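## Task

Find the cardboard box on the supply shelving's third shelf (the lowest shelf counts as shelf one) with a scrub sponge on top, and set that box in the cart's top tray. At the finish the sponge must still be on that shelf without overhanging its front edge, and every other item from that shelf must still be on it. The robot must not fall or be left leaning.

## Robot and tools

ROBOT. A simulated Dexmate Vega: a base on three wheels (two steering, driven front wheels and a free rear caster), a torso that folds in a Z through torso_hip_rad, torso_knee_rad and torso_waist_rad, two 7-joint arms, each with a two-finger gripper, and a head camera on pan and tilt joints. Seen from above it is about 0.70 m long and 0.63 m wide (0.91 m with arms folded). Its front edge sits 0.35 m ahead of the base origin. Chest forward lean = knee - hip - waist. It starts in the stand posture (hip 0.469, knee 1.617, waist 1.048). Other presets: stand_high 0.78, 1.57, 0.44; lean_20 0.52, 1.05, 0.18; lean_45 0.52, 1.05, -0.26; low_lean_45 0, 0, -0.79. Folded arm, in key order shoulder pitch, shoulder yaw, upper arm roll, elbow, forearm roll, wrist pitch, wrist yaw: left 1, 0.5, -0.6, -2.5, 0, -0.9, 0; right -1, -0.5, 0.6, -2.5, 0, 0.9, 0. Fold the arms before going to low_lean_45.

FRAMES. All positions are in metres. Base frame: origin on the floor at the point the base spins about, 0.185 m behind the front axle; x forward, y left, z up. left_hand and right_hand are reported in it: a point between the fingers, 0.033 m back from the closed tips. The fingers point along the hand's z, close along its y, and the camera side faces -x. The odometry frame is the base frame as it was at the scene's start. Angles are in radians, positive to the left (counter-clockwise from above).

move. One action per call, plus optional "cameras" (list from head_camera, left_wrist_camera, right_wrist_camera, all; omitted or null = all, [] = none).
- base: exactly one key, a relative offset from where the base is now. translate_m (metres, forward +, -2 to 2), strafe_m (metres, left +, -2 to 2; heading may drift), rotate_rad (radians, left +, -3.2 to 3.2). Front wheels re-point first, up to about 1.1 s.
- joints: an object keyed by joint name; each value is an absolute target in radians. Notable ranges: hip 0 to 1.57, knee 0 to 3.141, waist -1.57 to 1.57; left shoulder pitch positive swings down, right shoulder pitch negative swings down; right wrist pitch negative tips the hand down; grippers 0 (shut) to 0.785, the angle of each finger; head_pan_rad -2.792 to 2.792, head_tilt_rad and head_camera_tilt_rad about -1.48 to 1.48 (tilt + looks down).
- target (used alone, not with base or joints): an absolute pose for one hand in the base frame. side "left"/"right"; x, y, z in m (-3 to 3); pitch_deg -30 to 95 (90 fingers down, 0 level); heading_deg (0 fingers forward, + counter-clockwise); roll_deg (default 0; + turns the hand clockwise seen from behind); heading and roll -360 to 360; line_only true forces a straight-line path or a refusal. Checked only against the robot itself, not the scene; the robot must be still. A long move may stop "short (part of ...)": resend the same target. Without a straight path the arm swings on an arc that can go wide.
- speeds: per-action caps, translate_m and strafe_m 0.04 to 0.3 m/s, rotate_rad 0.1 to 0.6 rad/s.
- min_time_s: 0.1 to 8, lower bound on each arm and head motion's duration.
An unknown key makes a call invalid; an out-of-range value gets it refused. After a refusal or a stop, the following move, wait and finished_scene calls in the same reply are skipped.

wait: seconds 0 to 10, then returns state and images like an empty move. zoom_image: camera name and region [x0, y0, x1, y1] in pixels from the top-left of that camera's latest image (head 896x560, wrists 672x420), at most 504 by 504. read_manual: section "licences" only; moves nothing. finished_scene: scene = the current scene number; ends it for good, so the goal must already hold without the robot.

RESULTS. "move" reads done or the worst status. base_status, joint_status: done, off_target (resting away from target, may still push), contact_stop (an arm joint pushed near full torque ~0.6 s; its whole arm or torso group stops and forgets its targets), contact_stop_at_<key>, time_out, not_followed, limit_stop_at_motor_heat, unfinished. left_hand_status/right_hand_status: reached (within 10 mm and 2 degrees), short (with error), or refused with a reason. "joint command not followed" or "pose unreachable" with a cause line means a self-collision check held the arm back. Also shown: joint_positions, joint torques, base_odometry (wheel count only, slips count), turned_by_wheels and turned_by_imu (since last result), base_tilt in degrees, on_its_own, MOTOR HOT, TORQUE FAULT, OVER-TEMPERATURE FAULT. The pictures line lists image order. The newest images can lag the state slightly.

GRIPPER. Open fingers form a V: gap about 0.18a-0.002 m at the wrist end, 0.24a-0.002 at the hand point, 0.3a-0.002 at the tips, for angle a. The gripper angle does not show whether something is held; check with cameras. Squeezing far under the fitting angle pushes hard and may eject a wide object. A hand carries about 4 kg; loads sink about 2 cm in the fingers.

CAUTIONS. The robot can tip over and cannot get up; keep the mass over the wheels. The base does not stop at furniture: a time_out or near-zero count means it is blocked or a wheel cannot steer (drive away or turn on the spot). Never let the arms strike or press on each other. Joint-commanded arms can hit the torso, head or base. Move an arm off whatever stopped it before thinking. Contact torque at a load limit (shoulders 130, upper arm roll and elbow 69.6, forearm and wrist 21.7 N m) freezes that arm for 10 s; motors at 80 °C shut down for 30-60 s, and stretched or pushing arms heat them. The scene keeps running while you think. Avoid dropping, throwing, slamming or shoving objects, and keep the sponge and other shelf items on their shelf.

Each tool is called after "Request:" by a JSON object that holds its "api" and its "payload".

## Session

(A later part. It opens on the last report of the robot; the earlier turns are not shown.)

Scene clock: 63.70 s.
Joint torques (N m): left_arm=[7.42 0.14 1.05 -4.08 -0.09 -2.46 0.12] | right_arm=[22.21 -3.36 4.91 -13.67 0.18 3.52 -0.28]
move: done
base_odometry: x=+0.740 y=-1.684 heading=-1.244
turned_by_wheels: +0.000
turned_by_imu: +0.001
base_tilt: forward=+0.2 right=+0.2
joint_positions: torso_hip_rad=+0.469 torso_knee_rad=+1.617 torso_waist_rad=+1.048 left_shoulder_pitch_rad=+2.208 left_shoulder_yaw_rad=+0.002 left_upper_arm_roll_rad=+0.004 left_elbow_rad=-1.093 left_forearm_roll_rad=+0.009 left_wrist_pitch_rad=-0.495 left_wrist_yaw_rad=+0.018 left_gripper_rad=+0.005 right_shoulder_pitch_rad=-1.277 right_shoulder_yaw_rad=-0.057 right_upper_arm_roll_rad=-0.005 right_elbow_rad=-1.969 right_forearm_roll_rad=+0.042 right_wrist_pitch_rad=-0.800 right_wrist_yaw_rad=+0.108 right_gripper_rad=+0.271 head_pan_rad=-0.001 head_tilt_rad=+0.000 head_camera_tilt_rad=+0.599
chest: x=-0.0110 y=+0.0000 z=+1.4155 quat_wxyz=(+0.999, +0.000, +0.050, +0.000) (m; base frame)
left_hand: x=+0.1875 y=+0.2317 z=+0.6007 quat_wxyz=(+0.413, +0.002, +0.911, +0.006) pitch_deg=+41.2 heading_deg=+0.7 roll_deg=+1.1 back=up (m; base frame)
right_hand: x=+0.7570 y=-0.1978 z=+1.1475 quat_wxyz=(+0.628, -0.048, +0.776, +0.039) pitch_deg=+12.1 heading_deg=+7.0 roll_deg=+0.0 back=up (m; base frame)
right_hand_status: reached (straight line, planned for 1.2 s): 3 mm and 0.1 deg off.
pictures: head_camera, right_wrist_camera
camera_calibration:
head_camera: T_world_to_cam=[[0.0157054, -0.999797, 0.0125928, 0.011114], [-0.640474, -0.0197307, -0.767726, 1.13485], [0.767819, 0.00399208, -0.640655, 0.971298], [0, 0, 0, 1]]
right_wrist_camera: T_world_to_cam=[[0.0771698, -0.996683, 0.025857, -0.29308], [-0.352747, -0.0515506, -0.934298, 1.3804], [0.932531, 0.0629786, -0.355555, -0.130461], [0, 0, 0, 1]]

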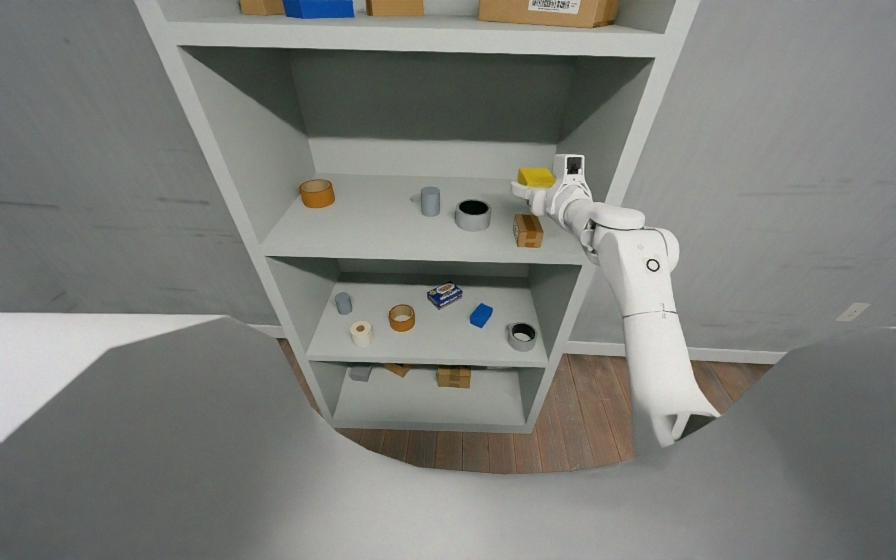

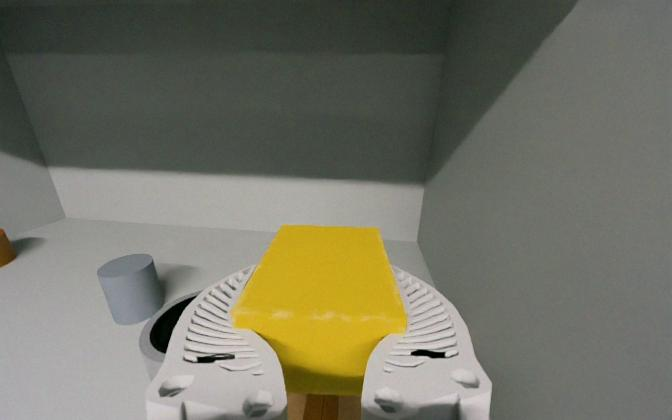

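Request:
{"api": "move", "payload": {"target": {"side": "right", "x": 0.80, "y": 0.10, "z": 1.13, "pitch_deg": 12, "heading_deg": 25, "roll_deg": 0, "line_only": true}, "cameras": ["head_camera", "right_wrist_camera"]}}

Scene clock: 67.70 s.
Joint torques (N m): left_arm=[6.07 0.79 0.91 -4.04 0 -2.77 -0.04] | right_arm=[27.41 6.22 -1.29 -9.74 -0.21 3.49 -0.51]
move: done
base_odometry: x=+0.740 y=-1.684 heading=-1.244
turned_by_wheels: +0.000
turned_by_imu: +0.001
base_tilt: forward=+0.3 right=+0.3
joint_positions: torso_hip_rad=+0.469 torso_knee_rad=+1.617 torso_waist_rad=+1.048 left_shoulder_pitch_rad=+2.208 left_shoulder_yaw_rad=+0.002 left_upper_arm_roll_rad=+0.004 left_elbow_rad=-1.093 left_forearm_roll_rad=+0.009 left_wrist_pitch_rad=-0.495 left_wrist_yaw_rad=+0.018 left_gripper_rad=+0.005 right_shoulder_pitch_rad=-0.995 right_shoulder_yaw_rad=+0.160 right_upper_arm_roll_rad=-0.336 right_elbow_rad=-1.400 right_forearm_roll_rad=+0.005 right_wrist_pitch_rad=-0.538 right_wrist_yaw_rad=+0.063 right_gripper_rad=+0.271 head_pan_rad=-0.001 head_tilt_rad=+0.000 head_camera_tilt_rad=+0.599
chest: x=-0.0110 y=+0.0000 z=+1.4155 quat_wxyz=(+0.999, +0.000, +0.050, +0.000) (m; base frame)
left_hand: x=+0.1875 y=+0.2317 z=+0.6007 quat_wxyz=(+0.413, +0.002, +0.911, +0.006) pitch_deg=+41.2 heading_deg=+0.7 roll_deg=+1.1 back=up (m; base frame)
right_hand: x=+0.7998 y=+0.0976 z=+1.1294 quat_wxyz=(+0.614, -0.167, +0.759, +0.136) pitch_deg=+12.1 heading_deg=+24.9 roll_deg=+0.0 back=up (m; base frame)
right_hand_status: reached (straight line, planned for 2.2 s): 2 mm and 0.2 deg off.
pictures: head_camera, right_wrist_camera
camera_calibration:
head_camera: T_world_to_cam=[[0.0157056, -0.999797, 0.0125927, 0.011114], [-0.640475, -0.0197308, -0.767726, 1.13485], [0.767819, 0.0039923, -0.640655, 0.971298], [0, 0, 0, 1]]
right_wrist_camera: T_world_to_cam=[[0.378686, -0.925182, 0.0252246, -0.248953], [-0.319975, -0.156445, -0.93442, 1.37797], [0.868454, 0.34578, -0.355279, -0.172101], [0, 0, 0, 1]]

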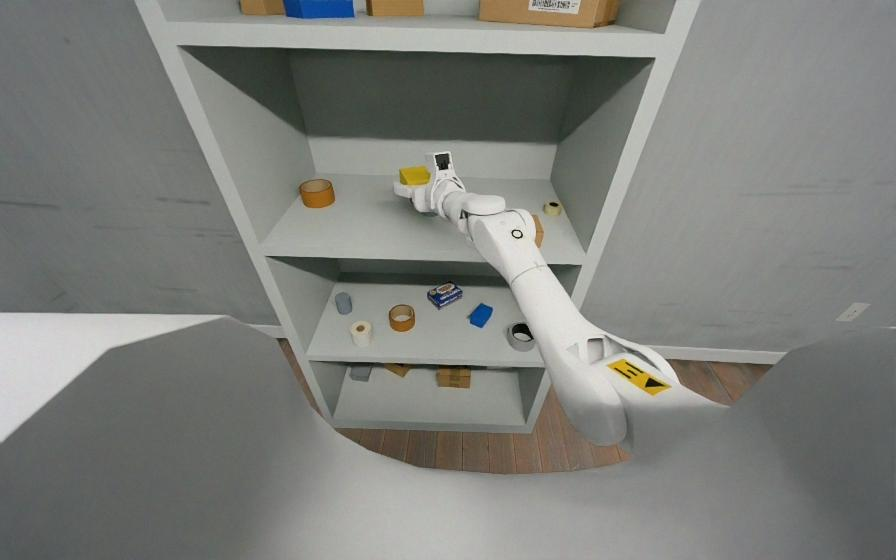

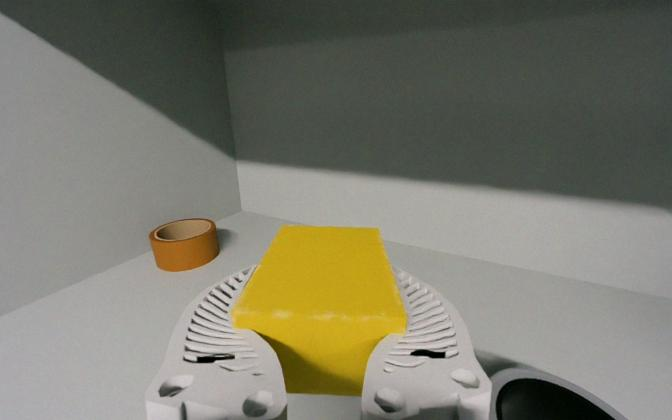

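Request:
{"api": "move", "payload": {"target": {"side": "right", "x": 0.785, "y": 0.12, "z": 1.03, "pitch_deg": 12, "heading_deg": 25, "roll_deg": 0, "line_only": true}, "cameras": ["head_camera", "right_wrist_camera"]}}

Request:
{"api": "zoom_image", "payload": {"camera": "head_camera", "region": [360, 160, 560, 290]}}

Scene clock: 71.67 s.
Joint torques (N m): left_arm=[7.79 -0.11 1.06 -3.66 -0.02 -3.34 0.01] | right_arm=[14.1 6.92 -2.37 -8.94 -0.14 3.13 -0.35]
move: done
base_odometry: x=+0.740 y=-1.684 heading=-1.244
turned_by_wheels: +0.000
turned_by_imu: +0.001
base_tilt: forward=+0.2 right=+0.3
joint_positions: torso_hip_rad=+0.469 torso_knee_rad=+1.617 torso_waist_rad=+1.048 left_shoulder_pitch_rad=+2.208 left_shoulder_yaw_rad=+0.002 left_upper_arm_roll_rad=+0.004 left_elbow_rad=-1.093 left_forearm_roll_rad=+0.009 left_wrist_pitch_rad=-0.495 left_wrist_yaw_rad=+0.018 left_gripper_rad=+0.005 right_shoulder_pitch_rad=-1.028 right_shoulder_yaw_rad=+0.185 right_upper_arm_roll_rad=-0.371 right_elbow_rad=-1.077 right_forearm_roll_rad=-0.005 right_wrist_pitch_rad=-0.194 right_wrist_yaw_rad=+0.024 right_gripper_rad=+0.271 head_pan_rad=-0.001 head_tilt_rad=+0.000 head_camera_tilt_rad=+0.599
chest: x=-0.0110 y=+0.0000 z=+1.4155 quat_wxyz=(+0.999, +0.000, +0.050, +0.000) (m; base frame)
left_hand: x=+0.1875 y=+0.2317 z=+0.6007 quat_wxyz=(+0.413, +0.002, +0.911, +0.006) pitch_deg=+41.2 heading_deg=+0.7 roll_deg=+1.1 back=up (m; base frame)
right_hand: x=+0.7854 y=+0.1194 z=+1.0313 quat_wxyz=(+0.614, -0.168, +0.759, +0.136) pitch_deg=+12.0 heading_deg=+25.0 roll_deg=+0.0 back=up (m; base frame)
right_hand_status: reached (straight line, planned for 1.5 s): 1 mm and 0.0 deg off.
pictures: head_camera, right_wrist_camera
camera_calibration:
head_camera: T_world_to_cam=[[0.0157057, -0.999797, 0.0125927, 0.0111141], [-0.640475, -0.0197309, -0.767726, 1.13485], [0.767819, 0.00399238, -0.640655, 0.971298], [0, 0, 0, 1]]
right_wrist_camera: T_world_to_cam=[[0.380768, -0.924307, 0.0259209, -0.223285], [-0.318913, -0.157585, -0.934592, 1.28462], [0.867935, 0.347596, -0.354777, -0.202332], [0, 0, 0, 1]]

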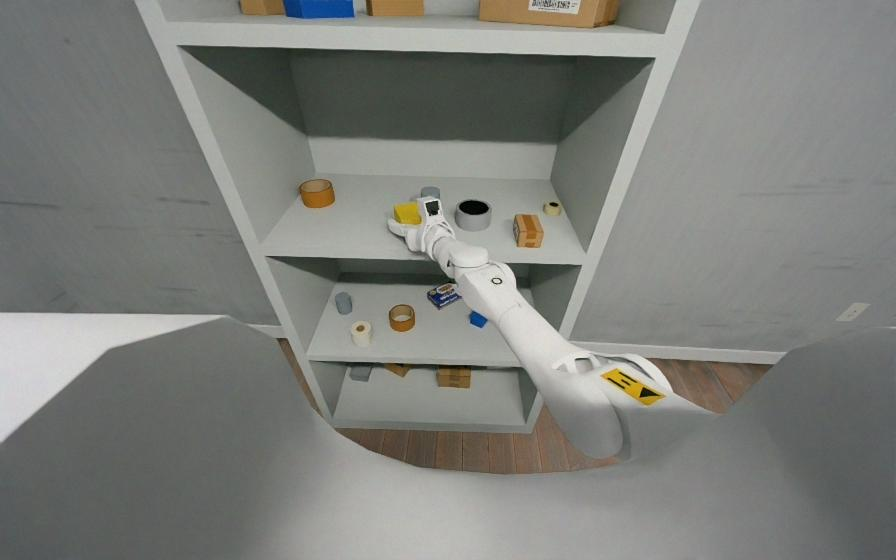

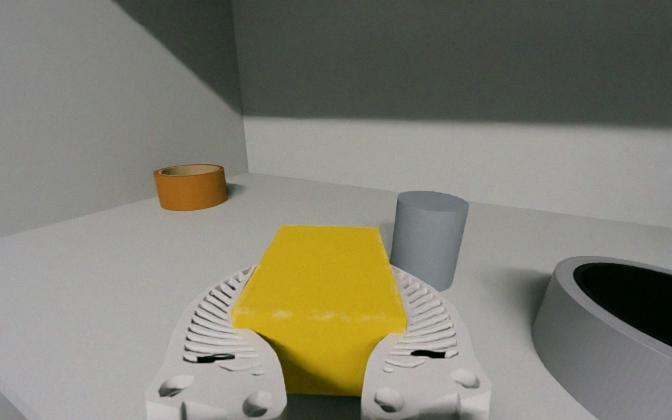

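Scaled by 2.520 from the camera's 896x560 image, which has a finer 960x600 frame.

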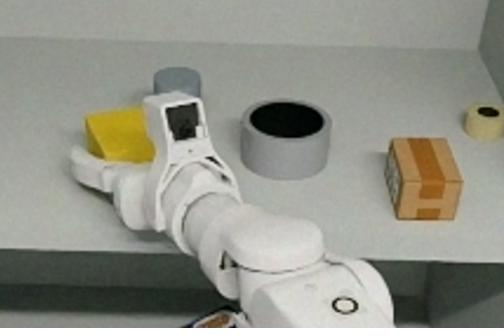

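Request:
{"api": "move", "payload": {"target": {"side": "right", "x": 0.785, "y": 0.12, "z": 1.022, "pitch_deg": 12, "heading_deg": 25, "roll_deg": 0, "line_only": true}, "cameras": ["right_wrist_camera"]}}

Request:
{"api": "move", "payload": {"target": {"side": "right", "x": 0.785, "y": 0.12, "z": 1.016, "pitch_deg": 12, "heading_deg": 25, "roll_deg": 0, "line_only": true}, "cameras": ["right_wrist_camera"]}}

Scene clock: 74.13 s.
move: done
turned_by_wheels: +0.000
turned_by_imu: +0.001
right_hand_status: reached (straight line, planned for 0.5 s): 0 mm and 0.1 deg off.
pictures: right_wrist_camera
camera_calibration:
right_wrist_camera: T_world_to_cam=[[0.380973, -0.924224, 0.0258843, -0.222619], [-0.319335, -0.157802, -0.934411, 1.27636], [0.86769, 0.347719, -0.355255, -0.204429], [0, 0, 0, 1]]

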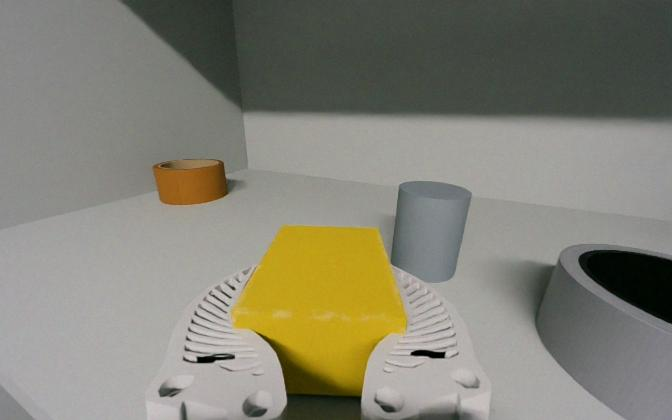

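Scene clock: 75.33 s.
Joint torques (N m): left_arm=[7.85 1.97 1.12 -3.98 0.04 -2.75 0.1] | right_arm=[23.38 7.98 1.48 -6.47 0.08 2.16 -0.17]
move: done
base_odometry: x=+0.740 y=-1.684 heading=-1.244
turned_by_wheels: +0.000
turned_by_imu: +0.000
base_tilt: forward=+0.2 right=+0.3
joint_positions: torso_hip_rad=+0.469 torso_knee_rad=+1.617 torso_waist_rad=+1.048 left_shoulder_pitch_rad=+2.208 left_shoulder_yaw_rad=+0.002 left_upper_arm_roll_rad=+0.004 left_elbow_rad=-1.093 left_forearm_roll_rad=+0.009 left_wrist_pitch_rad=-0.495 left_wrist_yaw_rad=+0.018 left_gripper_rad=+0.005 right_shoulder_pitch_rad=-1.017 right_shoulder_yaw_rad=+0.190 right_upper_arm_roll_rad=-0.371 right_elbow_rad=-1.001 right_forearm_roll_rad=-0.003 right_wrist_pitch_rad=-0.130 right_wrist_yaw_rad=+0.022 right_gripper_rad=+0.271 head_pan_rad=-0.001 head_tilt_rad=+0.000 head_camera_tilt_rad=+0.599
chest: x=-0.0110 y=+0.0000 z=+1.4155 quat_wxyz=(+0.999, +0.000, +0.050, +0.000) (m; base frame)
left_hand: x=+0.1875 y=+0.2317 z=+0.6007 quat_wxyz=(+0.413, +0.002, +0.911, +0.006) pitch_deg=+41.2 heading_deg=+0.7 roll_deg=+1.1 back=up (m; base frame)
right_hand: x=+0.7848 y=+0.1200 z=+1.0166 quat_wxyz=(+0.614, -0.168, +0.759, +0.136) pitch_deg=+12.0 heading_deg=+25.0 roll_deg=+0.0 back=up (m; base frame)
right_hand_status: reached (straight line, planned for 0.4 s): 1 mm and 0.0 deg off.
pictures: right_wrist_camera
camera_calibration:
right_wrist_camera: T_world_to_cam=[[0.381142, -0.924152, 0.0259673, -0.222546], [-0.31884, -0.157758, -0.934587, 1.27077], [0.867797, 0.347931, -0.354785, -0.207121], [0, 0, 0, 1]]

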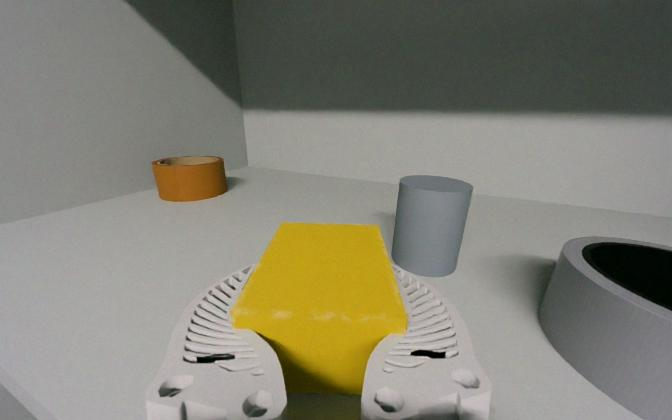

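Request:
{"api": "move", "payload": {"target": {"side": "right", "x": 0.785, "y": 0.12, "z": 1.012, "pitch_deg": 12, "heading_deg": 25, "roll_deg": 0, "line_only": true}, "cameras": ["right_wrist_camera"]}}

Request:
{"api": "zoom_image", "payload": {"camera": "right_wrist_camera", "region": [200, 200, 440, 420]}}

Scene clock: 76.73 s.
Joint torques (N m): left_arm=[6.92 1.24 1.33 -4.62 0.02 -2.54 0.21] | right_arm=[15.26 4.72 1.75 0.72 -0.07 -2.18 -0.34]
move: done
base_odometry: x=+0.740 y=-1.684 heading=-1.244
turned_by_wheels: +0.000
turned_by_imu: +0.000
base_tilt: forward=+0.2 right=+0.3
joint_positions: torso_hip_rad=+0.469 torso_knee_rad=+1.617 torso_waist_rad=+1.048 left_shoulder_pitch_rad=+2.208 left_shoulder_yaw_rad=+0.002 left_upper_arm_roll_rad=+0.004 left_elbow_rad=-1.093 left_forearm_roll_rad=+0.009 left_wrist_pitch_rad=-0.495 left_wrist_yaw_rad=+0.018 left_gripper_rad=+0.005 right_shoulder_pitch_rad=-1.011 right_shoulder_yaw_rad=+0.191 right_upper_arm_roll_rad=-0.371 right_elbow_rad=-0.977 right_forearm_roll_rad=-0.002 right_wrist_pitch_rad=-0.109 right_wrist_yaw_rad=+0.021 right_gripper_rad=+0.270 head_pan_rad=-0.001 head_tilt_rad=+0.000 head_camera_tilt_rad=+0.599
chest: x=-0.0114 y=+0.0000 z=+1.4155 quat_wxyz=(+0.999, +0.000, +0.050, +0.000) (m; base frame)
left_hand: x=+0.1875 y=+0.2317 z=+0.6008 quat_wxyz=(+0.413, +0.002, +0.911, +0.006) pitch_deg=+41.2 heading_deg=+0.7 roll_deg=+1.0 back=up (m; base frame)
right_hand: x=+0.7849 y=+0.1202 z=+1.0140 quat_wxyz=(+0.615, -0.168, +0.758, +0.136) pitch_deg=+11.9 heading_deg=+25.0 roll_deg=+0.0 back=up (m; base frame)
right_hand_status: reached (straight line, planned for 0.4 s): 2 mm and 0.1 deg off.
pictures: right_wrist_camera
camera_calibration:
right_wrist_camera: T_world_to_cam=[[0.38126, -0.924097, 0.0261724, -0.222588], [-0.316626, -0.157126, -0.935446, 1.26747], [0.868556, 0.348361, -0.352499, -0.211135], [0, 0, 0, 1]]

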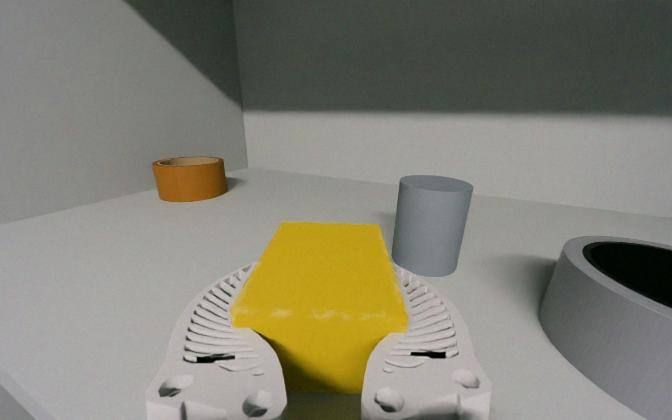

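Scaled by 2.100 from the camera's 672x420 image, which has a finer 960x600 frame.

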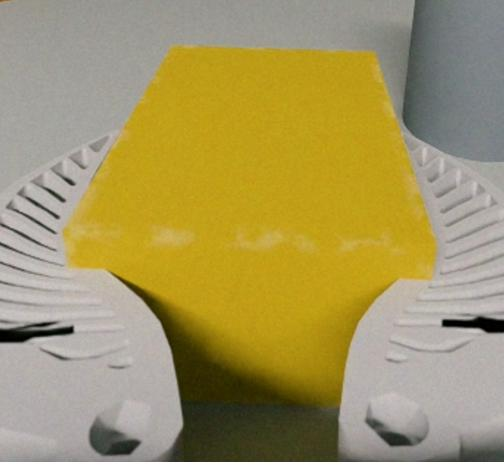

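Request:
{"api": "move", "payload": {"joints": {"right_gripper_rad": 0.5}, "min_time_s": 1.0, "cameras": ["right_wrist_camera"]}}

"min_time_s" has no arm or head joint beside it: it slows only arm and head motions. Command such a joint too, or leave it out
Scene clock: 77.07 s.
Joint torques (N m): left_arm=[6.38 0.83 1.24 -4.01 0.04 -3.03 -0.08] | right_arm=[15.71 4.61 2.47 1.18 0.37 -2.07 -0.39]
base_odometry: x=+0.740 y=-1.684 heading=-1.244
turned_by_wheels: +0.000
turned_by_imu: +0.000
base_tilt: forward=+0.1 right=+0.3
joint_positions: torso_hip_rad=+0.469 torso_knee_rad=+1.617 torso_waist_rad=+1.048 left_shoulder_pitch_rad=+2.208 left_shoulder_yaw_rad=+0.002 left_upper_arm_roll_rad=+0.004 left_elbow_rad=-1.093 left_forearm_roll_rad=+0.009 left_wrist_pitch_rad=-0.495 left_wrist_yaw_rad=+0.018 left_gripper_rad=+0.005 right_shoulder_pitch_rad=-1.011 right_shoulder_yaw_rad=+0.191 right_upper_arm_roll_rad=-0.371 right_elbow_rad=-0.975 right_forearm_roll_rad=-0.002 right_wrist_pitch_rad=-0.107 right_wrist_yaw_rad=+0.021 right_gripper_rad=+0.270 head_pan_rad=-0.001 head_tilt_rad=+0.000 head_camera_tilt_rad=+0.599
chest: x=-0.0114 y=+0.0000 z=+1.4155 quat_wxyz=(+0.999, +0.000, +0.050, +0.000) (m; base frame)
left_hand: x=+0.1875 y=+0.2317 z=+0.6008 quat_wxyz=(+0.413, +0.002, +0.911, +0.006) pitch_deg=+41.2 heading_deg=+0.7 roll_deg=+1.0 back=up (m; base frame)
right_hand: x=+0.7849 y=+0.1202 z=+1.0138 quat_wxyz=(+0.615, -0.168, +0.758, +0.136) pitch_deg=+11.9 heading_deg=+25.0 roll_deg=+0.0 back=up (m; base frame)
right_hand_status: reached (straight line, planned for 0.4 s): 2 mm and 0.1 deg off.
pictures: none

Request:
{"api": "move", "payload": {"joints": {"right_gripper_rad": 0.48}, "cameras": ["right_wrist_camera"]}}

Scene clock: 78.03 s.
Joint torques (N m): left_arm=[8 -0.03 1.06 -3.35 -0.09 -2.96 0.18] | right_arm=[19.8 5.61 3.41 -5.53 0.07 1.28 -0.35]
move: done
base_odometry: x=+0.740 y=-1.684 heading=-1.244
turned_by_wheels: +0.000
turned_by_imu: +0.000
base_tilt: forward=+0.2 right=+0.3
joint_positions: torso_hip_rad=+0.469 torso_knee_rad=+1.617 torso_waist_rad=+1.048 left_shoulder_pitch_rad=+2.208 left_shoulder_yaw_rad=+0.002 left_upper_arm_roll_rad=+0.004 left_elbow_rad=-1.093 left_forearm_roll_rad=+0.009 left_wrist_pitch_rad=-0.495 left_wrist_yaw_rad=+0.018 left_gripper_rad=+0.005 right_shoulder_pitch_rad=-1.010 right_shoulder_yaw_rad=+0.192 right_upper_arm_roll_rad=-0.371 right_elbow_rad=-0.972 right_forearm_roll_rad=-0.002 right_wrist_pitch_rad=-0.106 right_wrist_yaw_rad=+0.021 right_gripper_rad=+0.480 head_pan_rad=-0.001 head_tilt_rad=+0.000 head_camera_tilt_rad=+0.599
joint_status: all done
chest: x=-0.0113 y=+0.0000 z=+1.4155 quat_wxyz=(+0.999, +0.000, +0.050, +0.000) (m; base frame)
left_hand: x=+0.1875 y=+0.2317 z=+0.6008 quat_wxyz=(+0.413, +0.002, +0.911, +0.006) pitch_deg=+41.2 heading_deg=+0.7 roll_deg=+1.0 back=up (m; base frame)
right_hand: x=+0.7847 y=+0.1201 z=+1.0124 quat_wxyz=(+0.615, -0.168, +0.759, +0.136) pitch_deg=+12.0 heading_deg=+25.0 roll_deg=+0.0 back=up (m; base frame)
pictures: right_wrist_camera
camera_calibration:
right_wrist_camera: T_world_to_cam=[[0.381311, -0.924076, 0.0261827, -0.222583], [-0.317744, -0.157606, -0.934986, 1.26638], [0.868125, 0.348201, -0.353716, -0.209933], [0, 0, 0, 1]]

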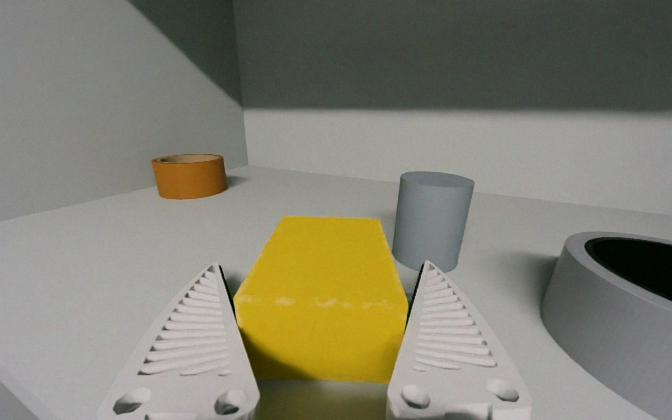

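Request:
{"api": "move", "payload": {"target": {"side": "right", "x": 0.655, "y": 0.060, "z": 1.035, "pitch_deg": 12, "heading_deg": 25, "roll_deg": 0, "line_only": true}, "cameras": ["right_wrist_camera"]}}

Request:
{"api": "move", "payload": {"target": {"side": "right", "x": 0.615, "y": -0.20, "z": 1.06, "pitch_deg": 12, "heading_deg": 0, "roll_deg": 0, "line_only": true}, "cameras": ["head_camera", "right_wrist_camera"]}}

Scene clock: 85.07 s.
move: done
turned_by_wheels: +0.000
turned_by_imu: +0.002
right_hand_status: reached (straight line, planned for 3.0 s): 2 mm and 0.1 deg off.
pictures: right_wrist_camera
camera_calibration:
right_wrist_camera: T_world_to_cam=[[0.38117, -0.924143, 0.0258505, -0.228715], [-0.319181, -0.157788, -0.934466, 1.23685], [0.867659, 0.34794, -0.355113, -0.0681644], [0, 0, 0, 1]]

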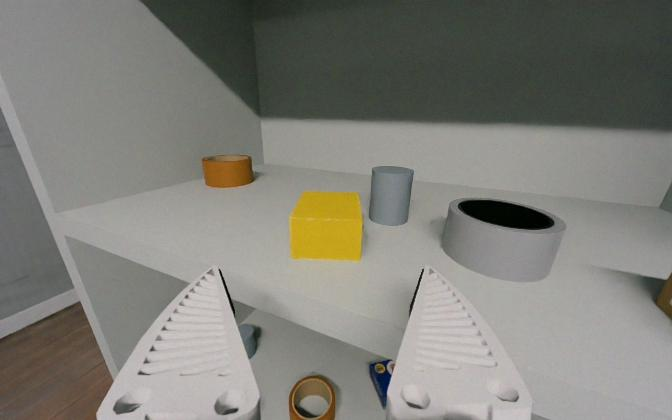

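Scene clock: 88.17 s.
Joint torques (N m): left_arm=[7.33 0.45 1.48 -3.65 0.05 -2.43 0.13] | right_arm=[1.56 1.52 3.2 -13.98 -0.1 2.75 0.09]
move: done
base_odometry: x=+0.740 y=-1.684 heading=-1.244
turned_by_wheels: +0.000
turned_by_imu: +0.001
base_tilt: forward=+0.2 right=+0.3
joint_positions: torso_hip_rad=+0.469 torso_knee_rad=+1.617 torso_waist_rad=+1.048 left_shoulder_pitch_rad=+2.208 left_shoulder_yaw_rad=+0.002 left_upper_arm_roll_rad=+0.004 left_elbow_rad=-1.093 left_forearm_roll_rad=+0.009 left_wrist_pitch_rad=-0.495 left_wrist_yaw_rad=+0.018 left_gripper_rad=+0.005 right_shoulder_pitch_rad=-1.793 right_shoulder_yaw_rad=-0.004 right_upper_arm_roll_rad=-0.089 right_elbow_rad=-2.224 right_forearm_roll_rad=-0.008 right_wrist_pitch_rad=-0.541 right_wrist_yaw_rad=-0.077 right_gripper_rad=+0.480 head_pan_rad=-0.001 head_tilt_rad=+0.000 head_camera_tilt_rad=+0.599
chest: x=-0.0112 y=+0.0000 z=+1.4155 quat_wxyz=(+0.999, +0.000, +0.050, +0.000) (m; base frame)
left_hand: x=+0.1875 y=+0.2317 z=+0.6007 quat_wxyz=(+0.413, +0.002, +0.911, +0.006) pitch_deg=+41.2 heading_deg=+0.7 roll_deg=+1.0 back=up (m; base frame)
right_hand: x=+0.6162 y=-0.1953 z=+1.0590 quat_wxyz=(+0.629, -0.003, +0.777, +0.003) pitch_deg=+12.0 heading_deg=+0.5 roll_deg=+0.0 back=up (m; base frame)
right_hand_status: reached (straight line, planned for 1.6 s): 5 mm and 0.5 deg off.
pictures: head_camera, right_wrist_camera
camera_calibration:
head_camera: T_world_to_cam=[[0.0157028, -0.999797, 0.0125962, 0.0111121], [-0.640302, -0.0197308, -0.76787, 1.13494], [0.767963, 0.00399234, -0.640482, 0.97122], [0, 0, 0, 1]]
right_wrist_camera: T_world_to_cam=[[-0.0374069, -0.998982, 0.0252001, -0.206577], [-0.35575, -0.0102531, -0.934525, 1.25839], [0.933832, -0.0439226, -0.355004, -0.0530784], [0, 0, 0, 1]]

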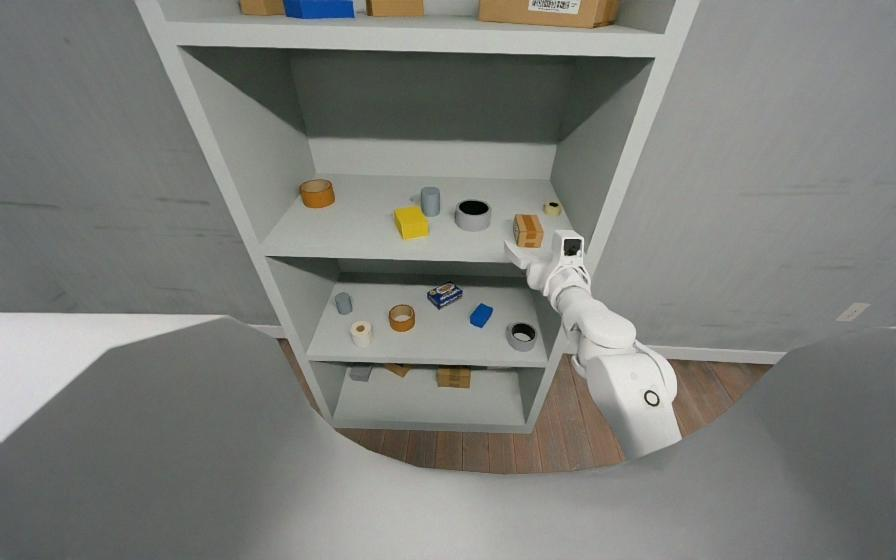

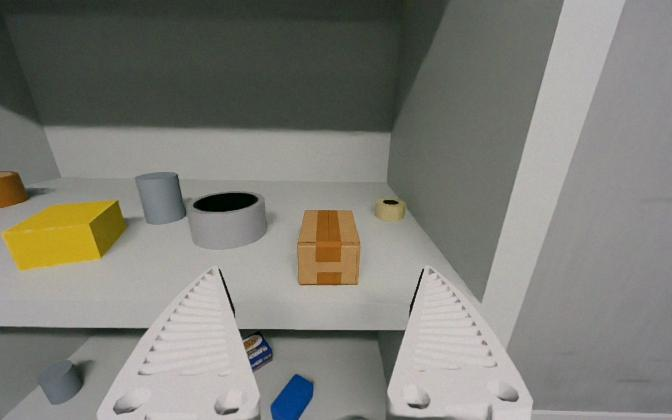

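Request:
{"api": "move", "payload": {"target": {"side": "right", "x": 0.772, "y": -0.202, "z": 1.016, "pitch_deg": 12, "heading_deg": 0, "roll_deg": 0, "line_only": true}, "cameras": ["right_wrist_camera"]}}

Scene clock: 93.27 s.
Joint torques (N m): left_arm=[7.88 0.28 0.9 -3.67 -0.1 -2.19 0.16] | right_arm=[22.86 2.75 3.52 -9.13 0.03 3.29 0.08]
move: done
base_odometry: x=+0.740 y=-1.684 heading=-1.244
turned_by_wheels: +0.000
turned_by_imu: +0.001
base_tilt: forward=+0.2 right=+0.4
joint_positions: torso_hip_rad=+0.469 torso_knee_rad=+1.617 torso_waist_rad=+1.048 left_shoulder_pitch_rad=+2.208 left_shoulder_yaw_rad=+0.002 left_upper_arm_roll_rad=+0.004 left_elbow_rad=-1.093 left_forearm_roll_rad=+0.009 left_wrist_pitch_rad=-0.495 left_wrist_yaw_rad=+0.018 left_gripper_rad=+0.005 right_shoulder_pitch_rad=-1.325 right_shoulder_yaw_rad=+0.013 right_upper_arm_roll_rad=-0.059 right_elbow_rad=-1.538 right_forearm_roll_rad=+0.008 right_wrist_pitch_rad=-0.324 right_wrist_yaw_rad=-0.062 right_gripper_rad=+0.480 head_pan_rad=-0.001 head_tilt_rad=+0.000 head_camera_tilt_rad=+0.599
chest: x=-0.0112 y=+0.0000 z=+1.4155 quat_wxyz=(+0.999, +0.000, +0.050, +0.000) (m; base frame)
left_hand: x=+0.1875 y=+0.2317 z=+0.6007 quat_wxyz=(+0.413, +0.002, +0.911, +0.006) pitch_deg=+41.2 heading_deg=+0.7 roll_deg=+1.0 back=up (m; base frame)
right_hand: x=+0.7707 y=-0.2018 z=+1.0156 quat_wxyz=(+0.629, +0.000, +0.777, +0.000) pitch_deg=+12.1 heading_deg=+0.0 roll_deg=+0.0 back=up (m; base frame)
right_hand_status: reached (straight line, planned for 2.5 s): 1 mm and 0.1 deg off.
pictures: right_wrist_camera
camera_calibration:
right_wrist_camera: T_world_to_cam=[[-0.0449065, -0.998647, 0.0262401, -0.20144], [-0.355961, -0.008547, -0.934462, 1.27316], [0.933421, -0.0513038, -0.355095, -0.214057], [0, 0, 0, 1]]

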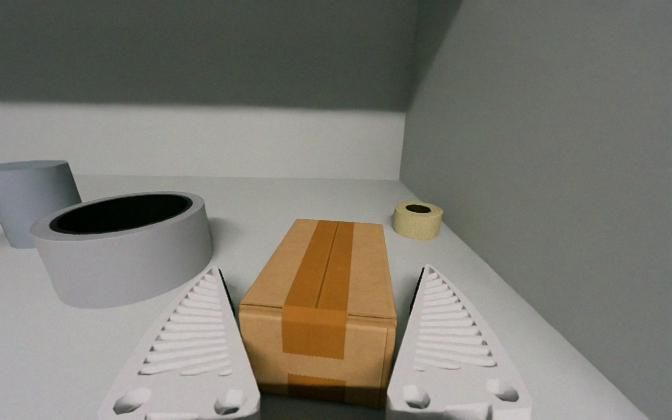

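Request:
{"api": "move", "payload": {"joints": {"right_gripper_rad": 0.22}, "cameras": ["right_wrist_camera"]}}

Request:
{"api": "move", "payload": {"target": {"side": "right", "x": 0.772, "y": -0.202, "z": 1.09, "pitch_deg": 12, "heading_deg": 0, "roll_deg": 0, "line_only": true}, "cameras": ["head_camera", "right_wrist_camera"]}}

Scene clock: 94.43 s.
move: done
turned_by_wheels: +0.000
turned_by_imu: +0.000
joint_status: all done
pictures: right_wrist_camera
camera_calibration:
right_wrist_camera: T_world_to_cam=[[-0.0450595, -0.99864, 0.0262215, -0.201365], [-0.35577, -0.00848562, -0.934535, 1.27339], [0.933487, -0.0514385, -0.354904, -0.215296], [0, 0, 0, 1]]

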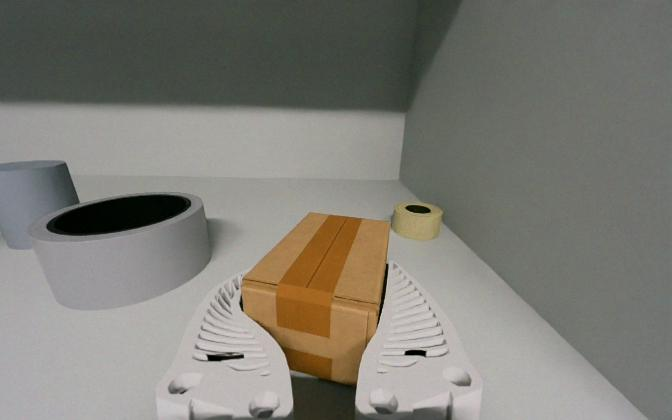

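Scene clock: 97.03 s.
Joint torques (N m): left_arm=[7.48 0.5 1.11 -3.53 0.01 -3.14 0.03] | right_arm=[23.56 2.33 3.55 -14.97 0 3.97 -0.24]
move: done
base_odometry: x=+0.740 y=-1.684 heading=-1.244
turned_by_wheels: +0.000
turned_by_imu: +0.001
base_tilt: forward=+0.2 right=+0.3
joint_positions: torso_hip_rad=+0.469 torso_knee_rad=+1.617 torso_waist_rad=+1.048 left_shoulder_pitch_rad=+2.208 left_shoulder_yaw_rad=+0.002 left_upper_arm_roll_rad=+0.004 left_elbow_rad=-1.093 left_forearm_roll_rad=+0.009 left_wrist_pitch_rad=-0.495 left_wrist_yaw_rad=+0.018 left_gripper_rad=+0.005 right_shoulder_pitch_rad=-1.299 right_shoulder_yaw_rad=+0.015 right_upper_arm_roll_rad=-0.058 right_elbow_rad=-1.767 right_forearm_roll_rad=+0.009 right_wrist_pitch_rad=-0.580 right_wrist_yaw_rad=-0.064 right_gripper_rad=+0.220 head_pan_rad=-0.001 head_tilt_rad=+0.000 head_camera_tilt_rad=+0.599
chest: x=-0.0112 y=+0.0000 z=+1.4155 quat_wxyz=(+0.999, +0.000, +0.050, +0.000) (m; base frame)
left_hand: x=+0.1875 y=+0.2317 z=+0.6007 quat_wxyz=(+0.413, +0.002, +0.911, +0.006) pitch_deg=+41.2 heading_deg=+0.7 roll_deg=+1.1 back=up (m; base frame)
right_hand: x=+0.7719 y=-0.2018 z=+1.0874 quat_wxyz=(+0.629, +0.000, +0.778, +0.000) pitch_deg=+12.1 heading_deg=+0.0 roll_deg=+0.0 back=up (m; base frame)
right_hand_status: reached (straight line, planned for 1.2 s): 3 mm and 0.1 deg off.
pictures: head_camera, right_wrist_camera
camera_calibration:
head_camera: T_world_to_cam=[[0.0157032, -0.999797, 0.0125957, 0.0111124], [-0.640329, -0.0197308, -0.767847, 1.13492], [0.76794, 0.00399225, -0.640509, 0.971237], [0, 0, 0, 1]]
right_wrist_camera: T_world_to_cam=[[-0.0448143, -0.998651, 0.0262385, -0.203329], [-0.356572, -0.00854482, -0.934229, 1.34089], [0.933192, -0.0512227, -0.355708, -0.188882], [0, 0, 0, 1]]

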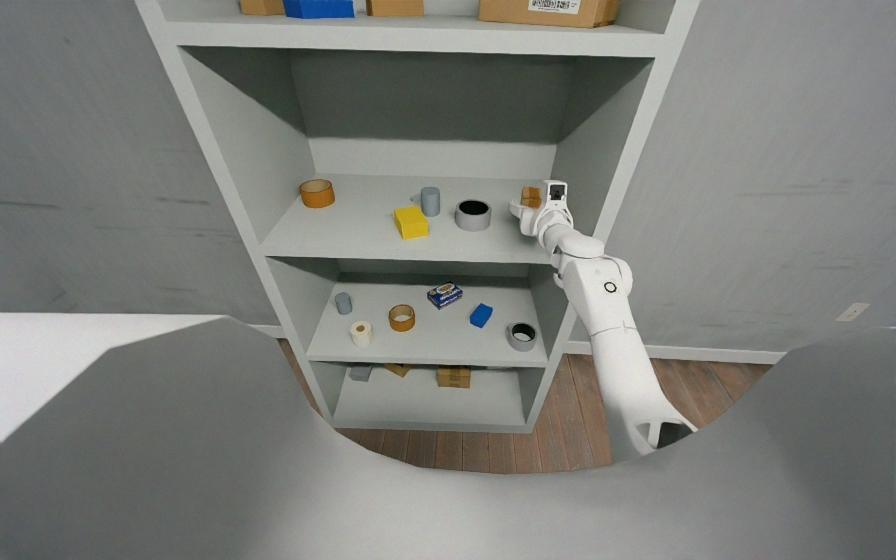

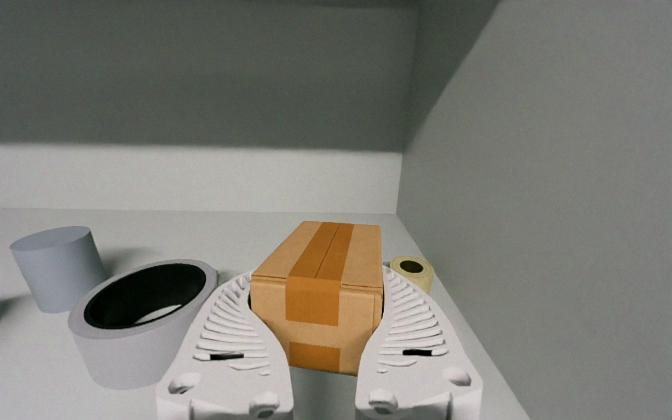

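Request:
{"api": "move", "payload": {"base": {"translate_m": -1.9}, "joints": {"right_shoulder_pitch_rad": -1.57, "right_elbow_rad": -2.48, "right_wrist_pitch_rad": -1.155, "head_pan_rad": -1.35, "head_camera_tilt_rad": 0.45}, "min_time_s": 3, "cameras": ["head_camera", "right_wrist_camera"]}}

Scene clock: 107.00 s.
Joint torques (N m): left_arm=[6.34 0.91 1.43 -3.3 -0.03 -2.95 0.08] | right_arm=[4.64 1.79 2.07 -13.55 0.16 3.15 -0.17]
move: done
base_odometry: x=+0.135 y=+0.117 heading=-1.245
turned_by_wheels: -0.001
turned_by_imu: +0.010
base_tilt: forward=+0.1 right=+0.3
base_status: done
joint_positions: torso_hip_rad=+0.469 torso_knee_rad=+1.617 torso_waist_rad=+1.048 left_shoulder_pitch_rad=+2.208 left_shoulder_yaw_rad=+0.002 left_upper_arm_roll_rad=+0.004 left_elbow_rad=-1.093 left_forearm_roll_rad=+0.009 left_wrist_pitch_rad=-0.495 left_wrist_yaw_rad=+0.018 left_gripper_rad=+0.005 right_shoulder_pitch_rad=-1.570 right_shoulder_yaw_rad=+0.015 right_upper_arm_roll_rad=-0.058 right_elbow_rad=-2.479 right_forearm_roll_rad=+0.009 right_wrist_pitch_rad=-1.155 right_wrist_yaw_rad=-0.064 right_gripper_rad=+0.220 head_pan_rad=-1.349 head_tilt_rad=+0.000 head_camera_tilt_rad=+0.451
joint_status: all done
chest: x=-0.0111 y=+0.0000 z=+1.4155 quat_wxyz=(+0.999, +0.000, +0.050, +0.000) (m; base frame)
left_hand: x=+0.1875 y=+0.2317 z=+0.6007 quat_wxyz=(+0.413, +0.002, +0.911, +0.006) pitch_deg=+41.2 heading_deg=+0.7 roll_deg=+1.0 back=up (m; base frame)
right_hand: x=+0.6209 y=-0.2074 z=+1.1222 quat_wxyz=(+0.575, +0.001, +0.818, +0.003) pitch_deg=+19.8 heading_deg=+0.2 roll_deg=+0.3 back=up (m; base frame)
pictures: head_camera, right_wrist_camera
camera_calibration:
head_camera: T_world_to_cam=[[-0.966115, -0.231902, 0.113331, -0.215019], [-0.203952, 0.416762, -0.88584, 1.34405], [0.158196, -0.878937, -0.449937, 0.640938], [0, 0, 0, 1]]
right_wrist_camera: T_world_to_cam=[[-0.039153, -0.99888, 0.0265493, -0.22054], [-0.478878, -0.00456241, -0.87787, 1.33304], [0.877008, -0.0470851, -0.478163, 0.13736], [0, 0, 0, 1]]

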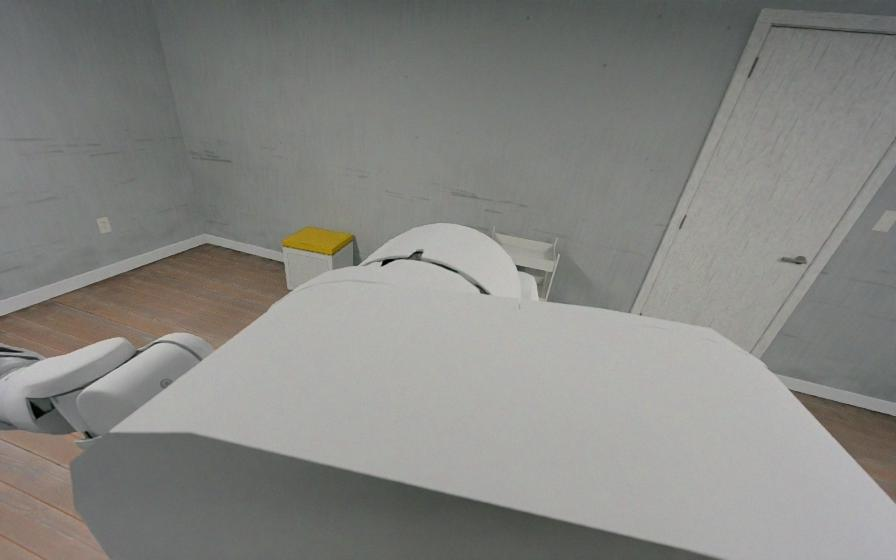

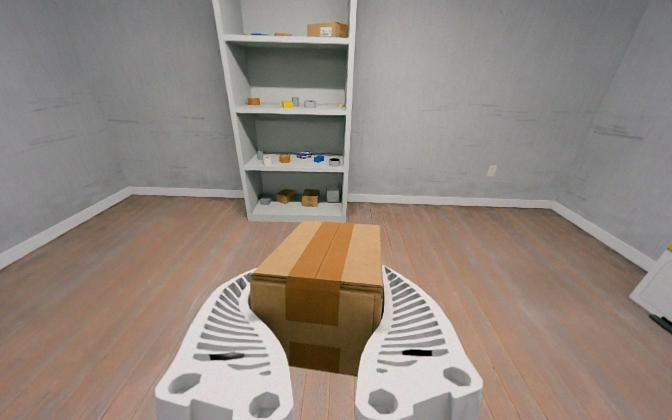

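Request:
{"api": "move", "payload": {"base": {"rotate_rad": -1.6}, "joints": {"head_pan_rad": 0.0, "head_camera_tilt_rad": 0.45}, "cameras": ["head_camera"]}}

Request:
{"api": "zoom_image", "payload": {"camera": "head_camera", "region": [330, 130, 630, 380]}}

Scene clock: 111.67 s.
Joint torques (N m): left_arm=[7.85 0 1.27 -4.11 0 -2.41 0.13] | right_arm=[4.59 2.9 2.29 -11.93 -0.05 3.18 -0.03]
move: done
base_odometry: x=+0.135 y=+0.117 heading=-2.843
turned_by_wheels: -1.599
turned_by_imu: -1.555
base_tilt: forward=+0.1 right=+0.3
base_status: done
joint_positions: torso_hip_rad=+0.469 torso_knee_rad=+1.617 torso_waist_rad=+1.048 left_shoulder_pitch_rad=+2.208 left_shoulder_yaw_rad=+0.002 left_upper_arm_roll_rad=+0.004 left_elbow_rad=-1.093 left_forearm_roll_rad=+0.009 left_wrist_pitch_rad=-0.495 left_wrist_yaw_rad=+0.018 left_gripper_rad=+0.005 right_shoulder_pitch_rad=-1.570 right_shoulder_yaw_rad=+0.015 right_upper_arm_roll_rad=-0.058 right_elbow_rad=-2.479 right_forearm_roll_rad=+0.009 right_wrist_pitch_rad=-1.155 right_wrist_yaw_rad=-0.064 right_gripper_rad=+0.220 head_pan_rad=-0.001 head_tilt_rad=+0.000 head_camera_tilt_rad=+0.451
joint_status: all done
chest: x=-0.0111 y=+0.0000 z=+1.4155 quat_wxyz=(+0.999, +0.000, +0.050, +0.000) (m; base frame)
left_hand: x=+0.1875 y=+0.2317 z=+0.6007 quat_wxyz=(+0.413, +0.002, +0.911, +0.006) pitch_deg=+41.2 heading_deg=+0.7 roll_deg=+1.0 back=up (m; base frame)
right_hand: x=+0.6209 y=-0.2074 z=+1.1222 quat_wxyz=(+0.575, +0.001, +0.818, +0.003) pitch_deg=+19.8 heading_deg=+0.2 roll_deg=+0.3 back=up (m; base frame)
pictures: head_camera
camera_calibration:
head_camera: T_world_to_cam=[[0.0135063, -0.999798, 0.0148708, 0.00756597], [-0.519703, -0.0197247, -0.854119, 1.27233], [0.85424, 0.00380763, -0.519865, 0.799043], [0, 0, 0, 1]]

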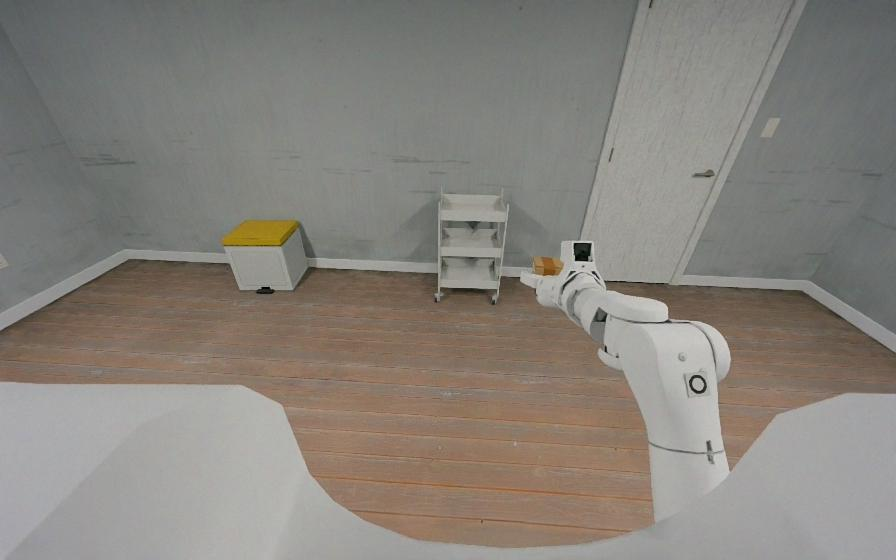

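Scaled by 1.680 from the camera's 896x560 image, which has a finer 960x600 frame.

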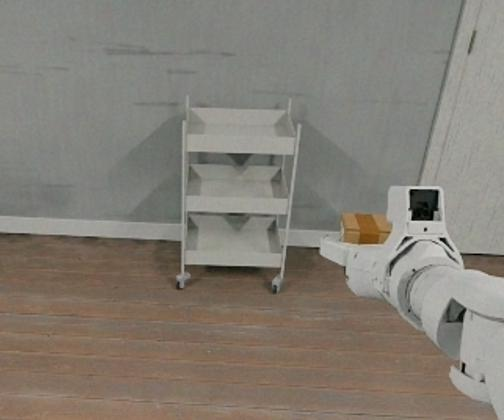

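Request:
{"api": "move", "payload": {"base": {"translate_m": 1.5}, "joints": {"head_camera_tilt_rad": 0.9}, "cameras": ["head_camera", "right_wrist_camera"]}}

Request:
{"api": "zoom_image", "payload": {"camera": "head_camera", "region": [330, 150, 680, 400]}}

Scene clock: 122.03 s.
Joint torques (N m): left_arm=[7.62 0.92 1.27 -3.07 -0.03 -2.99 0.28] | right_arm=[6.31 2.91 2.09 -14.19 -0.02 3.52 -0.12]
move: done
base_odometry: x=-1.300 y=-0.320 heading=-2.844
turned_by_wheels: -0.001
turned_by_imu: -0.006
base_tilt: forward=+0.1 right=+0.3
base_status: done
joint_positions: torso_hip_rad=+0.469 torso_knee_rad=+1.617 torso_waist_rad=+1.048 left_shoulder_pitch_rad=+2.208 left_shoulder_yaw_rad=+0.002 left_upper_arm_roll_rad=+0.004 left_elbow_rad=-1.093 left_forearm_roll_rad=+0.009 left_wrist_pitch_rad=-0.495 left_wrist_yaw_rad=+0.018 left_gripper_rad=+0.005 right_shoulder_pitch_rad=-1.570 right_shoulder_yaw_rad=+0.015 right_upper_arm_roll_rad=-0.058 right_elbow_rad=-2.479 right_forearm_roll_rad=+0.009 right_wrist_pitch_rad=-1.155 right_wrist_yaw_rad=-0.064 right_gripper_rad=+0.220 head_pan_rad=-0.001 head_tilt_rad=+0.000 head_camera_tilt_rad=+0.899
joint_status: all done
chest: x=-0.0110 y=+0.0000 z=+1.4155 quat_wxyz=(+0.999, +0.000, +0.050, +0.000) (m; base frame)
left_hand: x=+0.1875 y=+0.2317 z=+0.6007 quat_wxyz=(+0.413, +0.002, +0.911, +0.006) pitch_deg=+41.2 heading_deg=+0.7 roll_deg=+1.1 back=up (m; base frame)
right_hand: x=+0.6209 y=-0.2074 z=+1.1222 quat_wxyz=(+0.575, +0.001, +0.818, +0.003) pitch_deg=+19.8 heading_deg=+0.2 roll_deg=+0.3 back=up (m; base frame)
pictures: head_camera, right_wrist_camera
camera_calibration:
head_camera: T_world_to_cam=[[0.0186436, -0.9998, 0.00724795, 0.0192666], [-0.838763, -0.0195854, -0.544145, 0.787931], [0.544178, 0.0040655, -0.83896, 1.2478], [0, 0, 0, 1]]
right_wrist_camera: T_world_to_cam=[[-0.0391905, -0.998879, 0.0265538, -0.220537], [-0.478992, -0.00454232, -0.877808, 1.333], [0.876944, -0.0471207, -0.478276, 0.137421], [0, 0, 0, 1]]

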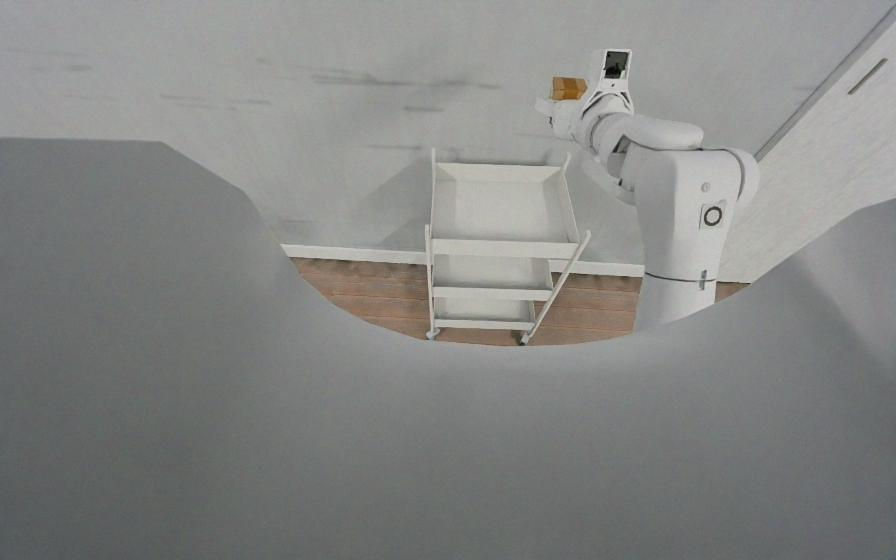

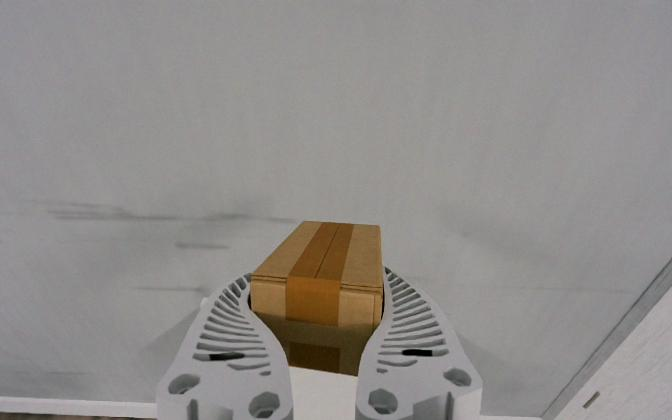

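Scaled by 1.440 from the camera's 896x560 image, which has a finer 960x600 frame.

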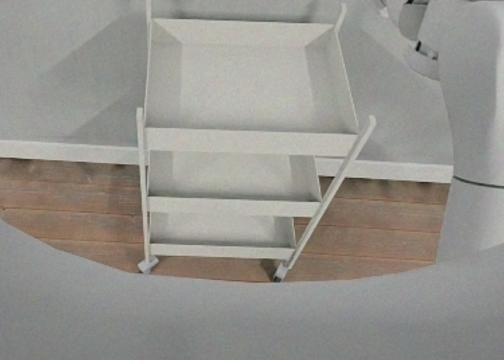

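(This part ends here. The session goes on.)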